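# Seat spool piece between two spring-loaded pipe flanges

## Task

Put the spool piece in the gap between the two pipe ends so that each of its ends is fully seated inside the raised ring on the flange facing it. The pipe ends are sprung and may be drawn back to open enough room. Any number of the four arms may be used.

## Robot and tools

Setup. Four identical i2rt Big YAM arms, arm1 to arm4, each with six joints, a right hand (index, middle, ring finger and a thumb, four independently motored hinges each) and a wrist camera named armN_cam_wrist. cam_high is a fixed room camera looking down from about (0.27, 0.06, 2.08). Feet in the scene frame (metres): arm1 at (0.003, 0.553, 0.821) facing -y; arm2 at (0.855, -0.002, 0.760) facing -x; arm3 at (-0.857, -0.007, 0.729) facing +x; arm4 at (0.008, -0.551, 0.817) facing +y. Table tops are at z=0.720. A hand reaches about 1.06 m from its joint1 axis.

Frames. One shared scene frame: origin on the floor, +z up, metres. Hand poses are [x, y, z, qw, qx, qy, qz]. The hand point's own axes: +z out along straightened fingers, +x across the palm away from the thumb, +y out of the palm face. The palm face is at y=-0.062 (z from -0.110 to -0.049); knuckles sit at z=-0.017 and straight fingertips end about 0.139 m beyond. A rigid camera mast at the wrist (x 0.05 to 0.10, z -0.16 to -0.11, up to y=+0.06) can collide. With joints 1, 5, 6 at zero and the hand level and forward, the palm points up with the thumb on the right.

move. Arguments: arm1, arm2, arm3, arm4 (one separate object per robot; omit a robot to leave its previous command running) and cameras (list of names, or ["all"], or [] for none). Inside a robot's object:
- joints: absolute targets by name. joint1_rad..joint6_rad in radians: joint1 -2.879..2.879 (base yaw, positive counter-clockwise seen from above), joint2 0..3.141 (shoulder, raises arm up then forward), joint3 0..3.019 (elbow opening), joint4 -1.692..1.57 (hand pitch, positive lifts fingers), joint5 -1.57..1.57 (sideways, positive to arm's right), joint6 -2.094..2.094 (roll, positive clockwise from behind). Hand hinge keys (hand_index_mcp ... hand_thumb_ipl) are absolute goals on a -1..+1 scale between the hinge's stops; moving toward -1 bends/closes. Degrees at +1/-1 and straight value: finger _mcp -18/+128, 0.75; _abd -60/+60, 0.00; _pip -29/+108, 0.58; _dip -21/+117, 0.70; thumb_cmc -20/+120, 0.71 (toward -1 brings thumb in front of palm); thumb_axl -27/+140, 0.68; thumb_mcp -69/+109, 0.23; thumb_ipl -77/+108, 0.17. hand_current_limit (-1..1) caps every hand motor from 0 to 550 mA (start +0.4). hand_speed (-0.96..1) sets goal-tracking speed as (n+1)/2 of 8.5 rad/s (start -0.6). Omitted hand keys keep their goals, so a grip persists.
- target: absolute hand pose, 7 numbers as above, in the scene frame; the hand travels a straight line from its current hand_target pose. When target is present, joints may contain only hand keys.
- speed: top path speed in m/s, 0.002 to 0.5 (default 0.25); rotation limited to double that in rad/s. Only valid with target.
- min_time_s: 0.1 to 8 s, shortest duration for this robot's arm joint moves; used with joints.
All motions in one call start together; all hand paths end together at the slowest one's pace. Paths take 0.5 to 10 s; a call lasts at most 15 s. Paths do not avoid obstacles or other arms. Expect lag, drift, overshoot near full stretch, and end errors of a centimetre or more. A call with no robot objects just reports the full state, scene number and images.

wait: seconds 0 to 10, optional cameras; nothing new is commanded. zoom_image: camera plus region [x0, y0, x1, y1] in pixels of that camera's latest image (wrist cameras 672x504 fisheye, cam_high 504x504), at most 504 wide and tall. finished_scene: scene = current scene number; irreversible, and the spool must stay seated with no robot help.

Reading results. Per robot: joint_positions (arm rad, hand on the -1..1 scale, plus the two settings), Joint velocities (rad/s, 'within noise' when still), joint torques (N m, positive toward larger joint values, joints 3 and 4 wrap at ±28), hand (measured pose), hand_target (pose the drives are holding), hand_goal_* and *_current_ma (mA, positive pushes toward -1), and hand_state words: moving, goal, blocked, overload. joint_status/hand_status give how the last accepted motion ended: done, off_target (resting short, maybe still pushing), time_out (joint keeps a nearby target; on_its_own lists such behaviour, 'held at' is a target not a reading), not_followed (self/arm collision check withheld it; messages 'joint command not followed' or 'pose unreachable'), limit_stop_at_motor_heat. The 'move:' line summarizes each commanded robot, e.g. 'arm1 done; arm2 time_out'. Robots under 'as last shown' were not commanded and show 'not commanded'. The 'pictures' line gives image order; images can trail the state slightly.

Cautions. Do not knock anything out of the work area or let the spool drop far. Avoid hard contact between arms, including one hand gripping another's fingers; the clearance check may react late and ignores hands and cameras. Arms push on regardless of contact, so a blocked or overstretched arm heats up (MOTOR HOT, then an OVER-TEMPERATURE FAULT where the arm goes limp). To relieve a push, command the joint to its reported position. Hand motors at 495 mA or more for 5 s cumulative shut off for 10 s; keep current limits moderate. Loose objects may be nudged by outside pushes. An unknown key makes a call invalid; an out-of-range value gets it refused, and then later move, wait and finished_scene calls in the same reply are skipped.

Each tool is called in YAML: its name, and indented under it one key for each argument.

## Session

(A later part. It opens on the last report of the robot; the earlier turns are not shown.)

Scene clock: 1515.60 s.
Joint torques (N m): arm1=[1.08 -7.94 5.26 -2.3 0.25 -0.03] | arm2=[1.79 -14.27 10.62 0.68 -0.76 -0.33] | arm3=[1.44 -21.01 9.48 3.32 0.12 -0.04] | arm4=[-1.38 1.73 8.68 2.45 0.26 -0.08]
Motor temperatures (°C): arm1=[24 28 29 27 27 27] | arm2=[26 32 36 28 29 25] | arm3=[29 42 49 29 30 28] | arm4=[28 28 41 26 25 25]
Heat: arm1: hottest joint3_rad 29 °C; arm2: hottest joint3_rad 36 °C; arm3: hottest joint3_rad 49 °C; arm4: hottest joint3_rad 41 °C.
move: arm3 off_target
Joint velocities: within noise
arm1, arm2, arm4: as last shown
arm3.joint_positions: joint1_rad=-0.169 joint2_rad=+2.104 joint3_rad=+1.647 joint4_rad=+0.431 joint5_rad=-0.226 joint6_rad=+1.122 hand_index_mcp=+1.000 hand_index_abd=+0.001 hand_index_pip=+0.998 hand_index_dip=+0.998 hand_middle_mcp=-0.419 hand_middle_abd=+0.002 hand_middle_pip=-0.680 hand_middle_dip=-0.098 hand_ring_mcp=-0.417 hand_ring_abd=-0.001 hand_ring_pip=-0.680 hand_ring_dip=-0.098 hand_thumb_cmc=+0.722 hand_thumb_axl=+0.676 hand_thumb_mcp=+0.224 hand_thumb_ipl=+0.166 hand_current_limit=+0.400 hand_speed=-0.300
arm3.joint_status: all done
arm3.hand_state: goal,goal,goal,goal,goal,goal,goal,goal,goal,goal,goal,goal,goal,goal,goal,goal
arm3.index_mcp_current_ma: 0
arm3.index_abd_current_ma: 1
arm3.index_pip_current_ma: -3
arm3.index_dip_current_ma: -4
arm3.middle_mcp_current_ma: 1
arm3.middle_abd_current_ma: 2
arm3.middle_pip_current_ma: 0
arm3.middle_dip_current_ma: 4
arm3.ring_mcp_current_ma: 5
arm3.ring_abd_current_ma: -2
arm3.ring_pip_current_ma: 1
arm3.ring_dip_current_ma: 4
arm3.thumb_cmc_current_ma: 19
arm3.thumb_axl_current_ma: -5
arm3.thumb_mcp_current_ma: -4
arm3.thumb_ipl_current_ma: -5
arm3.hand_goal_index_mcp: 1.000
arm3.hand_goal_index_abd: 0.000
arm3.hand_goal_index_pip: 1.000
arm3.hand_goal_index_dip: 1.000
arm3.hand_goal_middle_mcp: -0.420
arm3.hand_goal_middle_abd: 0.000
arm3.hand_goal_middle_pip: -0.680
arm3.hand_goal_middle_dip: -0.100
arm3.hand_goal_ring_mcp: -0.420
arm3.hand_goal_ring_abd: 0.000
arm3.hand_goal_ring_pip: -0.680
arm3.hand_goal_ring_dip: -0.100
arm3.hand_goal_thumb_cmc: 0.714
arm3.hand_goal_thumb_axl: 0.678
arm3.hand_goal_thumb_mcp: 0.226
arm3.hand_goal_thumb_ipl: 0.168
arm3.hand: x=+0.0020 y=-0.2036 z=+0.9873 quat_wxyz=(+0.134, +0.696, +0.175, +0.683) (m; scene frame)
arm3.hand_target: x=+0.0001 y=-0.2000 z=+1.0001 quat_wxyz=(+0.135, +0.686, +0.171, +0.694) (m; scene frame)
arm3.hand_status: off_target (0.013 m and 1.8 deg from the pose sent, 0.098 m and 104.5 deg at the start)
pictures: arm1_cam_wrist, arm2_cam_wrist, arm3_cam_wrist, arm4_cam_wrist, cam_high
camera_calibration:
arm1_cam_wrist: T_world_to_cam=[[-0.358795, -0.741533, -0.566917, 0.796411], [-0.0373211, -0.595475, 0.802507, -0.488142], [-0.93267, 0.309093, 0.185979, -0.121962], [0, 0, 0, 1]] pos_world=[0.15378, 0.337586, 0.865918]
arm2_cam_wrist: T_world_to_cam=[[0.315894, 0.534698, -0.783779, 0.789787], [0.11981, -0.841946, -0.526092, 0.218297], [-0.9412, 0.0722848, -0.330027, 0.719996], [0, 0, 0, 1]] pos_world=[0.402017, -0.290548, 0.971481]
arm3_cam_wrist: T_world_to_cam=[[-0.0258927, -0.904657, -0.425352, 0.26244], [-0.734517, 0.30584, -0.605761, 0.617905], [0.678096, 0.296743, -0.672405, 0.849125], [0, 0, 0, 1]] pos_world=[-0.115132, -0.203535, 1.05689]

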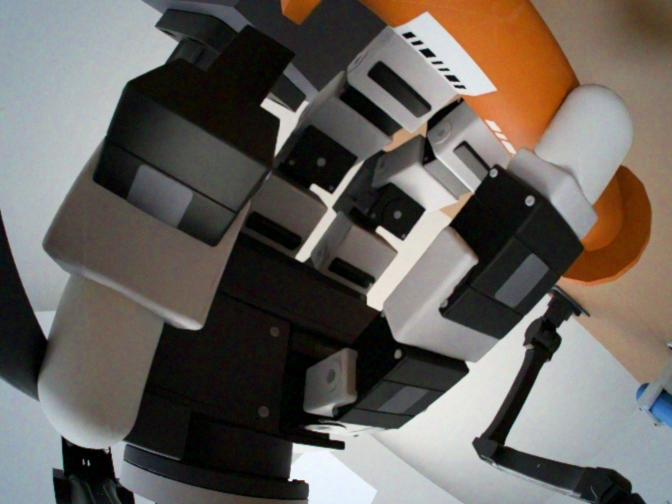

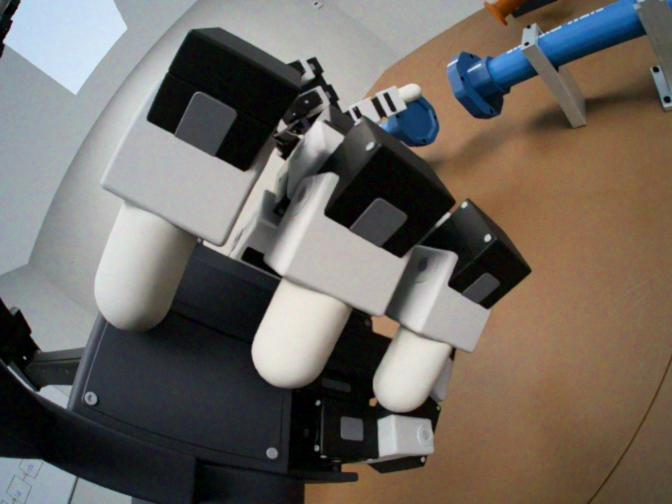

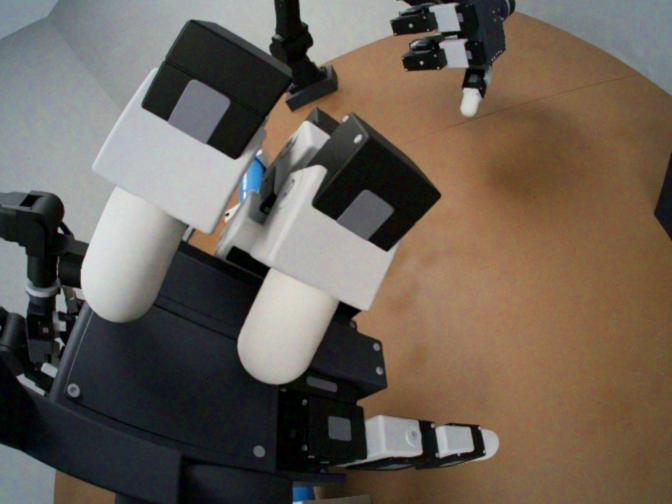

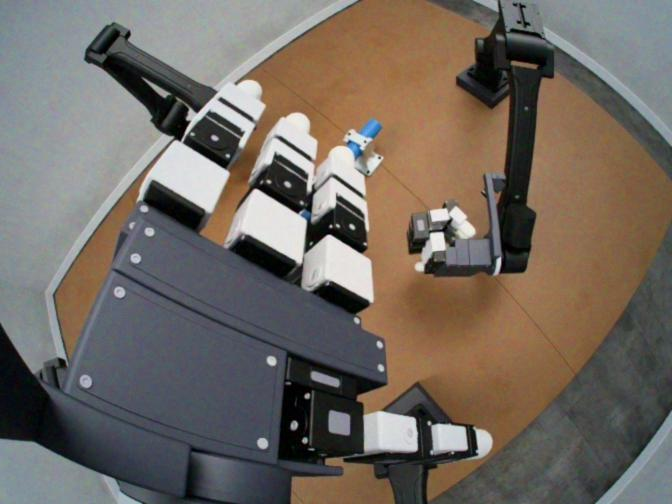

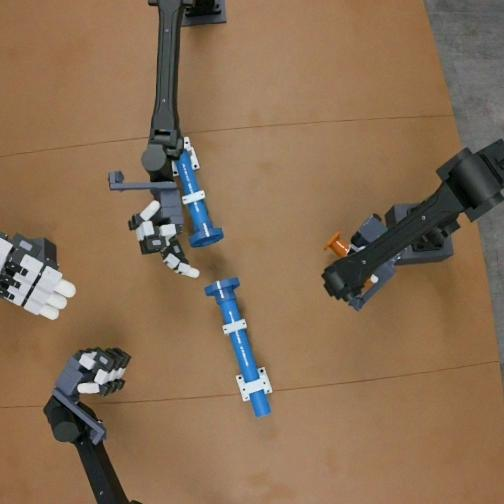

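move:
  cameras: ["cam_high","arm2_cam_wrist","arm1_cam_wrist"]

Scene clock: 1558.87 s.
Joint torques (N m): arm1=[1.14 -8 5.26 -2.3 0.25 -0.03] | arm2=[1.55 -14.27 10.61 0.54 -0.75 -0.31] | arm3=[1.26 -21.13 9.5 3.32 0.15 -0.07] | arm4=[-1.2 1.96 8.73 2.56 0.21 -0.07]
Motor temperatures (°C): arm1=[24 28 30 27 27 27] | arm2=[26 32 36 28 29 25] | arm3=[29 41 49 29 29 28] | arm4=[28 28 41 26 25 25]
Heat: arm1: hottest joint3_rad 30 °C; arm2: hottest joint3_rad 36 °C; arm3: hottest joint3_rad 49 °C; arm4: hottest joint3_rad 41 °C.
Joint velocities: within noise
arm1.joint_positions: joint1_rad=+0.485 joint2_rad=+1.579 joint3_rad=+0.657 joint4_rad=-1.676 joint5_rad=+0.257 joint6_rad=-0.147 hand_index_mcp=-0.099 hand_index_abd=+0.000 hand_index_pip=-0.127 hand_index_dip=+1.000 hand_middle_mcp=-0.103 hand_middle_abd=+0.000 hand_middle_pip=-0.124 hand_middle_dip=+1.000 hand_ring_mcp=-0.909 hand_ring_abd=+0.030 hand_ring_pip=-0.131 hand_ring_dip=+0.265 hand_thumb_cmc=-0.656 hand_thumb_axl=+0.678 hand_thumb_mcp=+0.006 hand_thumb_ipl=+0.185 hand_current_limit=+0.750 hand_speed=-0.300
arm1.joint_status: not commanded
arm1.hand_state: blocked,goal,blocked,goal,blocked,goal,blocked,goal,blocked,blocked,goal,goal,goal,goal,blocked,goal
arm1.index_mcp_current_ma: 168
arm1.index_abd_current_ma: 1
arm1.index_pip_current_ma: 82
arm1.index_dip_current_ma: 0
arm1.middle_mcp_current_ma: 150
arm1.middle_abd_current_ma: 1
arm1.middle_pip_current_ma: 95
arm1.middle_dip_current_ma: 0
arm1.ring_mcp_current_ma: 312
arm1.ring_abd_current_ma: 94
arm1.ring_pip_current_ma: 68
arm1.ring_dip_current_ma: 15
arm1.thumb_cmc_current_ma: 12
arm1.thumb_axl_current_ma: -1
arm1.thumb_mcp_current_ma: 481
arm1.thumb_ipl_current_ma: 82
arm1.hand_goal_index_mcp: -0.140
arm1.hand_goal_index_abd: 0.000
arm1.hand_goal_index_pip: -0.150
arm1.hand_goal_index_dip: 1.000
arm1.hand_goal_middle_mcp: -0.140
arm1.hand_goal_middle_abd: 0.000
arm1.hand_goal_middle_pip: -0.150
arm1.hand_goal_middle_dip: 1.000
arm1.hand_goal_ring_mcp: -0.980
arm1.hand_goal_ring_abd: 0.000
arm1.hand_goal_ring_pip: -0.150
arm1.hand_goal_ring_dip: 0.260
arm1.hand_goal_thumb_cmc: -0.660
arm1.hand_goal_thumb_axl: 0.678
arm1.hand_goal_thumb_mcp: -0.150
arm1.hand_goal_thumb_ipl: 0.168
arm1.hand: x=+0.0288 y=+0.3816 z=+0.8270 quat_wxyz=(-0.461, +0.805, +0.325, -0.186) (m; scene frame)
arm1.hand_target: x=+0.0322 y=+0.3724 z=+0.8379 quat_wxyz=(-0.451, +0.810, +0.326, -0.185) (m; scene frame)
arm1.hand_status: not commanded
arm2.joint_positions: joint1_rad=+0.701 joint2_rad=+2.242 joint3_rad=+1.444 joint4_rad=+1.545 joint5_rad=+1.366 joint6_rad=+0.801 hand_index_mcp=-0.418 hand_index_abd=+0.001 hand_index_pip=-0.678 hand_index_dip=-0.097 hand_middle_mcp=-0.418 hand_middle_abd=+0.001 hand_middle_pip=-0.678 hand_middle_dip=-0.097 hand_ring_mcp=-0.418 hand_ring_abd=+0.001 hand_ring_pip=-0.678 hand_ring_dip=-0.097 hand_thumb_cmc=+0.715 hand_thumb_axl=+0.677 hand_thumb_mcp=-0.443 hand_thumb_ipl=+0.168 hand_current_limit=+0.400 hand_speed=-0.300
arm2.joint_status: not commanded
arm2.hand_state: goal,goal,goal,goal,goal,goal,goal,goal,goal,goal,goal,goal,goal,goal,goal,goal
arm2.index_mcp_current_ma: 0
arm2.index_abd_current_ma: 0
arm2.index_pip_current_ma: 0
arm2.index_dip_current_ma: 0
arm2.middle_mcp_current_ma: 0
arm2.middle_abd_current_ma: 0
arm2.middle_pip_current_ma: 0
arm2.middle_dip_current_ma: 0
arm2.ring_mcp_current_ma: 0
arm2.ring_abd_current_ma: 0
arm2.ring_pip_current_ma: 0
arm2.ring_dip_current_ma: 0
arm2.thumb_cmc_current_ma: 0
arm2.thumb_axl_current_ma: 0
arm2.thumb_mcp_current_ma: 2
arm2.thumb_ipl_current_ma: 0
arm2.hand_goal_index_mcp: -0.420
arm2.hand_goal_index_abd: 0.000
arm2.hand_goal_index_pip: -0.680
arm2.hand_goal_index_dip: -0.100
arm2.hand_goal_middle_mcp: -0.420
arm2.hand_goal_middle_abd: 0.000
arm2.hand_goal_middle_pip: -0.680
arm2.hand_goal_middle_dip: -0.100
arm2.hand_goal_ring_mcp: -0.420
arm2.hand_goal_ring_abd: 0.000
arm2.hand_goal_ring_pip: -0.680
arm2.hand_goal_ring_dip: -0.100
arm2.hand_goal_thumb_cmc: 0.714
arm2.hand_goal_thumb_axl: 0.678
arm2.hand_goal_thumb_mcp: -0.450
arm2.hand_goal_thumb_ipl: 0.168
arm2.hand: x=+0.2952 y=-0.2265 z=+0.9252 quat_wxyz=(-0.701, +0.221, +0.617, +0.280) (m; scene frame)
arm2.hand_target: x=+0.2906 y=-0.2396 z=+0.9302 quat_wxyz=(-0.710, +0.228, +0.611, +0.266) (m; scene frame)
arm2.hand_status: not commanded
arm3.joint_positions: joint1_rad=-0.169 joint2_rad=+2.104 joint3_rad=+1.647 joint4_rad=+0.431 joint5_rad=-0.225 joint6_rad=+1.122 hand_index_mcp=+1.000 hand_index_abd=+0.001 hand_index_pip=+0.998 hand_index_dip=+0.998 hand_middle_mcp=-0.419 hand_middle_abd=+0.002 hand_middle_pip=-0.680 hand_middle_dip=-0.098 hand_ring_mcp=-0.417 hand_ring_abd=-0.001 hand_ring_pip=-0.680 hand_ring_dip=-0.098 hand_thumb_cmc=+0.722 hand_thumb_axl=+0.676 hand_thumb_mcp=+0.224 hand_thumb_ipl=+0.166 hand_current_limit=+0.400 hand_speed=-0.300
arm3.joint_status: all done
arm3.hand_state: goal,goal,goal,goal,goal,goal,goal,goal,goal,goal,goal,goal,goal,goal,goal,goal
arm3.index_mcp_current_ma: 0
arm3.index_abd_current_ma: 1
arm3.index_pip_current_ma: -3
arm3.index_dip_current_ma: -4
arm3.middle_mcp_current_ma: 1
arm3.middle_abd_current_ma: 2
arm3.middle_pip_current_ma: 0
arm3.middle_dip_current_ma: 4
arm3.ring_mcp_current_ma: 5
arm3.ring_abd_current_ma: -2
arm3.ring_pip_current_ma: 1
arm3.ring_dip_current_ma: 4
arm3.thumb_cmc_current_ma: 19
arm3.thumb_axl_current_ma: -5
arm3.thumb_mcp_current_ma: -4
arm3.thumb_ipl_current_ma: -5
arm3.hand_goal_index_mcp: 1.000
arm3.hand_goal_index_abd: 0.000
arm3.hand_goal_index_pip: 1.000
arm3.hand_goal_index_dip: 1.000
arm3.hand_goal_middle_mcp: -0.420
arm3.hand_goal_middle_abd: 0.000
arm3.hand_goal_middle_pip: -0.680
arm3.hand_goal_middle_dip: -0.100
arm3.hand_goal_ring_mcp: -0.420
arm3.hand_goal_ring_abd: 0.000
arm3.hand_goal_ring_pip: -0.680
arm3.hand_goal_ring_dip: -0.100
arm3.hand_goal_thumb_cmc: 0.714
arm3.hand_goal_thumb_axl: 0.678
arm3.hand_goal_thumb_mcp: 0.226
arm3.hand_goal_thumb_ipl: 0.168
arm3.hand: x=+0.0020 y=-0.2037 z=+0.9873 quat_wxyz=(+0.134, +0.696, +0.175, +0.683) (m; scene frame)
arm3.hand_target: x=+0.0000 y=-0.2001 z=+1.0001 quat_wxyz=(+0.135, +0.686, +0.171, +0.694) (m; scene frame)
arm3.hand_status: off_target (0.013 m and 1.8 deg from the pose sent, 0.098 m and 104.5 deg at the start)
arm4.joint_positions: joint1_rad=-0.465 joint2_rad=+0.615 joint3_rad=+1.366 joint4_rad=-1.199 joint5_rad=+0.099 joint6_rad=+1.070 hand_index_mcp=+0.756 hand_index_abd=+0.000 hand_index_pip=+0.577 hand_index_dip=+0.696 hand_middle_mcp=+0.756 hand_middle_abd=+0.000 hand_middle_pip=+0.577 hand_middle_dip=+0.696 hand_ring_mcp=+0.756 hand_ring_abd=+0.000 hand_ring_pip=+0.577 hand_ring_dip=+0.696 hand_thumb_cmc=+0.716 hand_thumb_axl=+0.677 hand_thumb_mcp=+0.226 hand_thumb_ipl=+0.168 hand_current_limit=+0.400 hand_speed=-0.600
arm4.joint_status: not commanded
arm4.hand_state: goal,goal,goal,goal,goal,goal,goal,goal,goal,goal,goal,goal,goal,goal,goal,goal
arm4.index_mcp_current_ma: 0
arm4.index_abd_current_ma: 0
arm4.index_pip_current_ma: 0
arm4.index_dip_current_ma: 0
arm4.middle_mcp_current_ma: 0
arm4.middle_abd_current_ma: 0
arm4.middle_pip_current_ma: 0
arm4.middle_dip_current_ma: 0
arm4.ring_mcp_current_ma: 0
arm4.ring_abd_current_ma: 0
arm4.ring_pip_current_ma: 0
arm4.ring_dip_current_ma: 0
arm4.thumb_cmc_current_ma: 0
arm4.thumb_axl_current_ma: 0
arm4.thumb_mcp_current_ma: 0
arm4.thumb_ipl_current_ma: 0
arm4.hand_goal_index_mcp: 0.754
arm4.hand_goal_index_abd: 0.000
arm4.hand_goal_index_pip: 0.576
arm4.hand_goal_index_dip: 0.696
arm4.hand_goal_middle_mcp: 0.754
arm4.hand_goal_middle_abd: 0.000
arm4.hand_goal_middle_pip: 0.576
arm4.hand_goal_middle_dip: 0.696
arm4.hand_goal_ring_mcp: 0.754
arm4.hand_goal_ring_abd: 0.000
arm4.hand_goal_ring_pip: 0.576
arm4.hand_goal_ring_dip: 0.696
arm4.hand_goal_thumb_cmc: 0.714
arm4.hand_goal_thumb_axl: 0.678
arm4.hand_goal_thumb_mcp: 0.226
arm4.hand_goal_thumb_ipl: 0.168
arm4.hand: x=+0.2036 y=-0.3639 z=+1.4001 quat_wxyz=(-0.114, +0.600, +0.595, +0.523) (m; scene frame)
arm4.hand_target: x=+0.2018 y=-0.3671 z=+1.4143 quat_wxyz=(-0.119, +0.594, +0.588, +0.536) (m; scene frame)
arm4.hand_status: not commanded
pictures: arm1_cam_wrist, arm2_cam_wrist, cam_high
camera_calibration:
arm1_cam_wrist: T_world_to_cam=[[-0.358795, -0.741533, -0.566917, 0.796411], [-0.0373211, -0.595475, 0.802507, -0.488142], [-0.93267, 0.309093, 0.185979, -0.121962], [0, 0, 0, 1]] pos_world=[0.15378, 0.337586, 0.865918]
arm2_cam_wrist: T_world_to_cam=[[0.315894, 0.534698, -0.783779, 0.789787], [0.11981, -0.841946, -0.526092, 0.218297], [-0.9412, 0.0722848, -0.330027, 0.719996], [0, 0, 0, 1]] pos_world=[0.402017, -0.290548, 0.971481]

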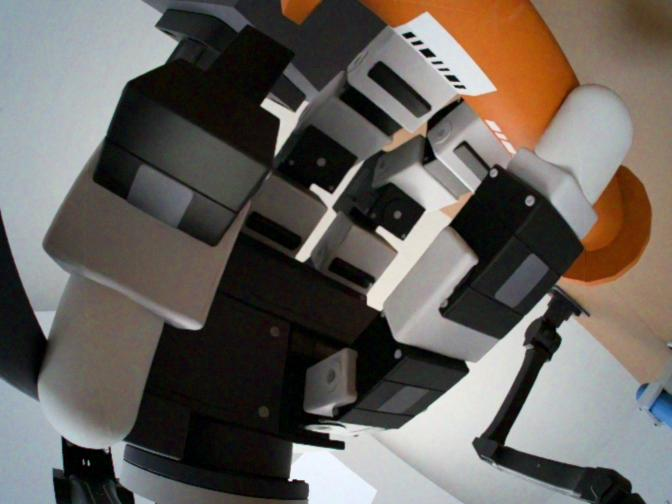

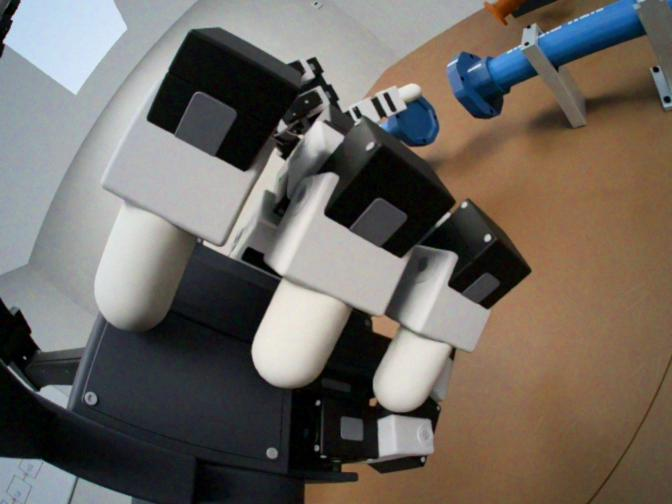

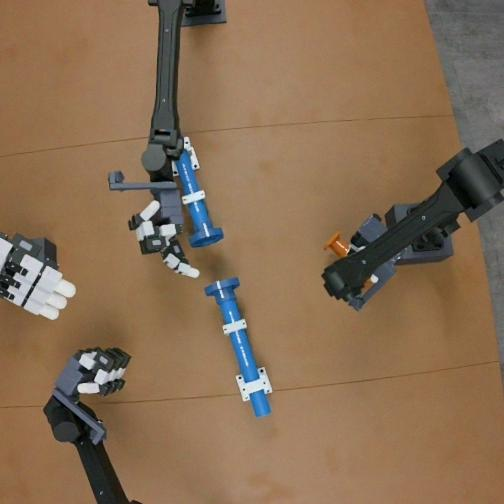

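move:
  arm1: {"target":[0.03,0.31,0.95,-0.299,0.9481,0.1039,-0.0328],"speed":0.15}
  arm3: {"target":[0.0019,-0.2067,0.955,0.1349,0.6861,0.1711,0.6941],"speed":0.15}

move:
  arm1: {"target":[0.02,0.15,0.965,-0.299,0.9481,0.1039,-0.0328],"speed":0.15}
  cameras: ["cam_high","arm2_cam_wrist","arm1_cam_wrist"]

zoom_image:
  camera: "cam_high"
  region: [120, 210, 260, 310]

zoom_image:
  camera: "arm2_cam_wrist"
  region: [340, 20, 600, 220]

Scene clock: 1577.33 s.
Joint torques (N m): arm1=[0.91 -5.01 11.48 -0.77 -0.07 0.12] | arm2=[1.96 -14.04 10.61 0.62 -0.76 -0.32] | arm3=[0.44 -18.43 9.32 3.33 -0.24 -0.07] | arm4=[-1.26 1.55 8.96 2.52 0.25 -0.11]
Motor temperatures (°C): arm1=[24 28 30 27 27 27] | arm2=[26 32 36 28 29 25] | arm3=[29 41 48 29 29 28] | arm4=[28 28 41 26 25 25]
Heat: arm1: hottest joint3_rad 30 °C; arm2: hottest joint3_rad 36 °C; arm3: hottest joint3_rad 48 °C; arm4: hottest joint3_rad 41 °C.
move: arm1 off_target; arm3 off_target
Joint velocities: within noise
arm1.joint_positions: joint1_rad=+0.251 joint2_rad=+1.101 joint3_rad=+0.723 joint4_rad=-1.691 joint5_rad=+0.015 joint6_rad=+0.017 hand_index_mcp=-0.081 hand_index_abd=+0.000 hand_index_pip=-0.122 hand_index_dip=+1.000 hand_middle_mcp=-0.087 hand_middle_abd=+0.000 hand_middle_pip=-0.118 hand_middle_dip=+1.000 hand_ring_mcp=-0.909 hand_ring_abd=+0.030 hand_ring_pip=-0.131 hand_ring_dip=+0.265 hand_thumb_cmc=-0.656 hand_thumb_axl=+0.678 hand_thumb_mcp=-0.016 hand_thumb_ipl=+0.185 hand_current_limit=+0.750 hand_speed=-0.300
arm1.joint_status: not commanded
arm1.hand_state: blocked,goal,blocked,goal,blocked,goal,blocked,goal,blocked,blocked,goal,goal,goal,goal,blocked,goal
arm1.index_mcp_current_ma: 253
arm1.index_abd_current_ma: 1
arm1.index_pip_current_ma: 102
arm1.index_dip_current_ma: 0
arm1.middle_mcp_current_ma: 224
arm1.middle_abd_current_ma: 1
arm1.middle_pip_current_ma: 119
arm1.middle_dip_current_ma: 0
arm1.ring_mcp_current_ma: 312
arm1.ring_abd_current_ma: 94
arm1.ring_pip_current_ma: 68
arm1.ring_dip_current_ma: 15
arm1.thumb_cmc_current_ma: 12
arm1.thumb_axl_current_ma: -1
arm1.thumb_mcp_current_ma: 481
arm1.thumb_ipl_current_ma: 84
arm1.hand_goal_index_mcp: -0.140
arm1.hand_goal_index_abd: 0.000
arm1.hand_goal_index_pip: -0.150
arm1.hand_goal_index_dip: 1.000
arm1.hand_goal_middle_mcp: -0.140
arm1.hand_goal_middle_abd: 0.000
arm1.hand_goal_middle_pip: -0.150
arm1.hand_goal_middle_dip: 1.000
arm1.hand_goal_ring_mcp: -0.980
arm1.hand_goal_ring_abd: 0.000
arm1.hand_goal_ring_pip: -0.150
arm1.hand_goal_ring_dip: 0.260
arm1.hand_goal_thumb_cmc: -0.660
arm1.hand_goal_thumb_axl: 0.678
arm1.hand_goal_thumb_mcp: -0.150
arm1.hand_goal_thumb_ipl: 0.168
arm1.on_its_own: hand_thumb_mcp moved -0.022 toward your old target -0.150
arm1.hand: x=+0.0278 y=+0.3305 z=+0.9215 quat_wxyz=(-0.243, +0.963, +0.110, -0.035) (m; scene frame)
arm1.hand_target: x=+0.0298 y=+0.3106 z=+0.9474 quat_wxyz=(-0.208, +0.972, +0.101, -0.031) (m; scene frame)
arm1.hand_status: off_target (0.035 m and 6.7 deg from the pose sent, 0.142 m and 39.7 deg at the start; a joint's target at an end of its range on 93 of 94 steps)
arm2, arm4: as last shown
arm3.joint_positions: joint1_rad=-0.169 joint2_rad=+2.136 joint3_rad=+1.626 joint4_rad=+0.515 joint5_rad=-0.225 joint6_rad=+1.123 hand_index_mcp=+1.000 hand_index_abd=+0.001 hand_index_pip=+0.998 hand_index_dip=+0.998 hand_middle_mcp=-0.419 hand_middle_abd=+0.002 hand_middle_pip=-0.680 hand_middle_dip=-0.098 hand_ring_mcp=-0.418 hand_ring_abd=-0.001 hand_ring_pip=-0.680 hand_ring_dip=-0.098 hand_thumb_cmc=+0.722 hand_thumb_axl=+0.676 hand_thumb_mcp=+0.224 hand_thumb_ipl=+0.166 hand_current_limit=+0.400 hand_speed=-0.300
arm3.joint_status: not commanded
arm3.hand_state: goal,goal,goal,goal,goal,goal,goal,goal,goal,goal,goal,goal,goal,goal,goal,goal
arm3.index_mcp_current_ma: 0
arm3.index_abd_current_ma: 1
arm3.index_pip_current_ma: -3
arm3.index_dip_current_ma: -4
arm3.middle_mcp_current_ma: 1
arm3.middle_abd_current_ma: 2
arm3.middle_pip_current_ma: 0
arm3.middle_dip_current_ma: 4
arm3.ring_mcp_current_ma: 4
arm3.ring_abd_current_ma: -2
arm3.ring_pip_current_ma: 1
arm3.ring_dip_current_ma: 4
arm3.thumb_cmc_current_ma: 19
arm3.thumb_axl_current_ma: -5
arm3.thumb_mcp_current_ma: -4
arm3.thumb_ipl_current_ma: -5
arm3.hand_goal_index_mcp: 1.000
arm3.hand_goal_index_abd: 0.000
arm3.hand_goal_index_pip: 1.000
arm3.hand_goal_index_dip: 1.000
arm3.hand_goal_middle_mcp: -0.420
arm3.hand_goal_middle_abd: 0.000
arm3.hand_goal_middle_pip: -0.680
arm3.hand_goal_middle_dip: -0.100
arm3.hand_goal_ring_mcp: -0.420
arm3.hand_goal_ring_abd: 0.000
arm3.hand_goal_ring_pip: -0.680
arm3.hand_goal_ring_dip: -0.100
arm3.hand_goal_thumb_cmc: 0.714
arm3.hand_goal_thumb_axl: 0.678
arm3.hand_goal_thumb_mcp: 0.226
arm3.hand_goal_thumb_ipl: 0.168
arm3.hand: x=+0.0013 y=-0.2035 z=+0.9686 quat_wxyz=(+0.139, +0.685, +0.175, +0.693) (m; scene frame)
arm3.hand_target: x=+0.0016 y=-0.2067 z=+0.9548 quat_wxyz=(+0.135, +0.686, +0.171, +0.694) (m; scene frame)
arm3.hand_status: off_target (0.014 m and 0.6 deg from the pose sent, 0.032 m and 1.8 deg at the start)
pictures: none

Scene clock: 1579.17 s.
Joint torques (N m): arm1=[0.79 -8.29 11.74 -0.53 0.15 -0.06] | arm2=[2.02 -13.98 10.66 0.65 -0.78 -0.32] | arm3=[0.73 -18.49 9.26 3.36 -0.26 -0.07] | arm4=[-1.08 1.79 8.68 2.52 0.23 -0.08]
Motor temperatures (°C): arm1=[24 28 30 27 27 27] | arm2=[26 32 36 28 29 25] | arm3=[29 41 48 29 29 28] | arm4=[28 28 41 26 25 25]
Heat: arm1: hottest joint3_rad 30 °C; arm2: hottest joint3_rad 36 °C; arm3: hottest joint3_rad 48 °C; arm4: hottest joint3_rad 41 °C.
move: arm1 off_target
Joint velocities: within noise
arm1.joint_positions: joint1_rad=+0.138 joint2_rad=+1.484 joint3_rad=+1.131 joint4_rad=-1.697 joint5_rad=+0.070 joint6_rad=-0.082 hand_index_mcp=-0.078 hand_index_abd=+0.000 hand_index_pip=-0.121 hand_index_dip=+1.000 hand_middle_mcp=-0.085 hand_middle_abd=+0.000 hand_middle_pip=-0.117 hand_middle_dip=+1.000 hand_ring_mcp=-0.909 hand_ring_abd=+0.030 hand_ring_pip=-0.131 hand_ring_dip=+0.265 hand_thumb_cmc=-0.656 hand_thumb_axl=+0.678 hand_thumb_mcp=-0.019 hand_thumb_ipl=+0.186 hand_current_limit=+0.750 hand_speed=-0.300
arm1.joint_status: not commanded
arm1.hand_state: blocked,goal,blocked,goal,blocked,goal,blocked,goal,blocked,blocked,goal,goal,goal,goal,blocked,goal
arm1.index_mcp_current_ma: 267
arm1.index_abd_current_ma: 1
arm1.index_pip_current_ma: 106
arm1.index_dip_current_ma: 0
arm1.middle_mcp_current_ma: 237
arm1.middle_abd_current_ma: 0
arm1.middle_pip_current_ma: 124
arm1.middle_dip_current_ma: 0
arm1.ring_mcp_current_ma: 312
arm1.ring_abd_current_ma: 94
arm1.ring_pip_current_ma: 68
arm1.ring_dip_current_ma: 15
arm1.thumb_cmc_current_ma: 12
arm1.thumb_axl_current_ma: -1
arm1.thumb_mcp_current_ma: 481
arm1.thumb_ipl_current_ma: 87
arm1.hand_goal_index_mcp: -0.140
arm1.hand_goal_index_abd: 0.000
arm1.hand_goal_index_pip: -0.150
arm1.hand_goal_index_dip: 1.000
arm1.hand_goal_middle_mcp: -0.140
arm1.hand_goal_middle_abd: 0.000
arm1.hand_goal_middle_pip: -0.150
arm1.hand_goal_middle_dip: 1.000
arm1.hand_goal_ring_mcp: -0.980
arm1.hand_goal_ring_abd: 0.000
arm1.hand_goal_ring_pip: -0.150
arm1.hand_goal_ring_dip: 0.260
arm1.hand_goal_thumb_cmc: -0.660
arm1.hand_goal_thumb_axl: 0.678
arm1.hand_goal_thumb_mcp: -0.150
arm1.hand_goal_thumb_ipl: 0.168
arm1.hand: x=+0.0207 y=+0.1735 z=+0.9446 quat_wxyz=(-0.235, +0.965, +0.109, -0.035) (m; scene frame)
arm1.hand_target: x=+0.0199 y=+0.1514 z=+0.9644 quat_wxyz=(-0.211, +0.971, +0.108, -0.035) (m; scene frame)
arm1.hand_status: off_target (0.031 m and 7.6 deg from the pose sent, 0.186 m and 6.7 deg at the start; a joint's target at an end of its range on 54 of 55 steps)
arm2, arm3, arm4: as last shown
pictures: arm1_cam_wrist, arm2_cam_wrist, cam_high
camera_calibration:
arm1_cam_wrist: T_world_to_cam=[[-0.634429, -0.705545, -0.315764, 0.468087], [-0.433539, -0.0134155, 0.901035, -0.892577], [-0.639957, 0.708538, -0.29737, 0.294244], [0, 0, 0, 1]] pos_world=[0.0983044, 0.109799, 1.03955]
arm2_cam_wrist: T_world_to_cam=[[0.315894, 0.534698, -0.783779, 0.789787], [0.11981, -0.841946, -0.526092, 0.218297], [-0.9412, 0.0722848, -0.330027, 0.719996], [0, 0, 0, 1]] pos_world=[0.402017, -0.290548, 0.971481]

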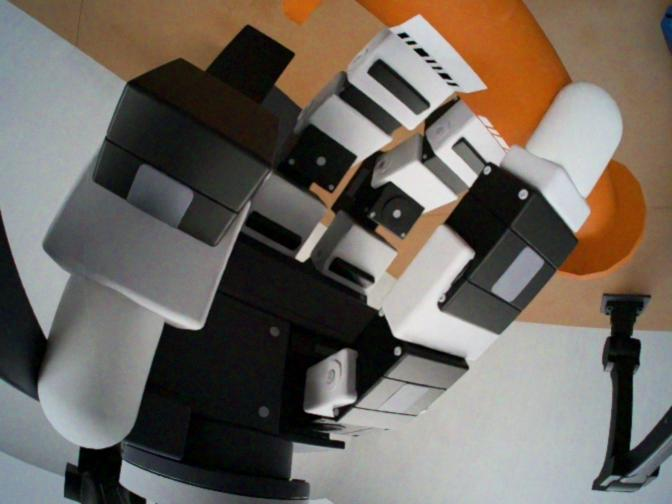

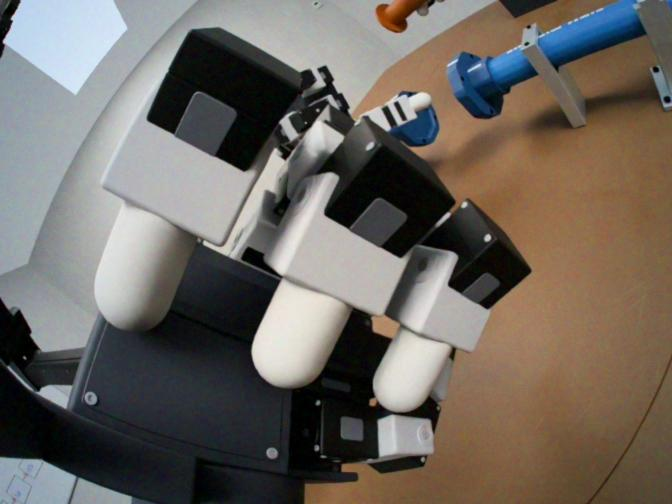

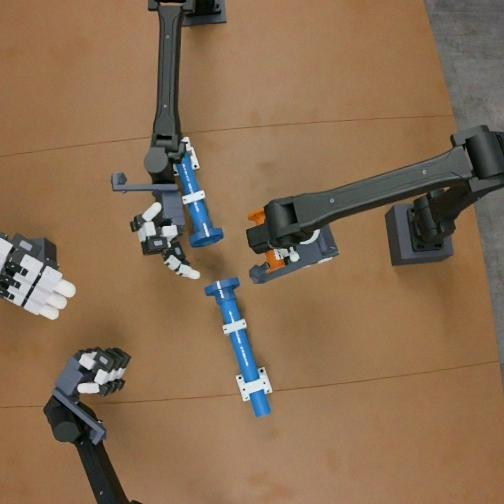

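Scaled by 3.600 from the camera's 504x504 image, which has a finer 720x720 frame.

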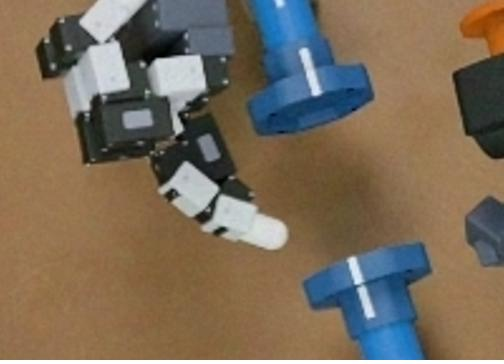

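Scaled by 1.938 from the camera's 672x504 image, which has a finer 960x720 frame.

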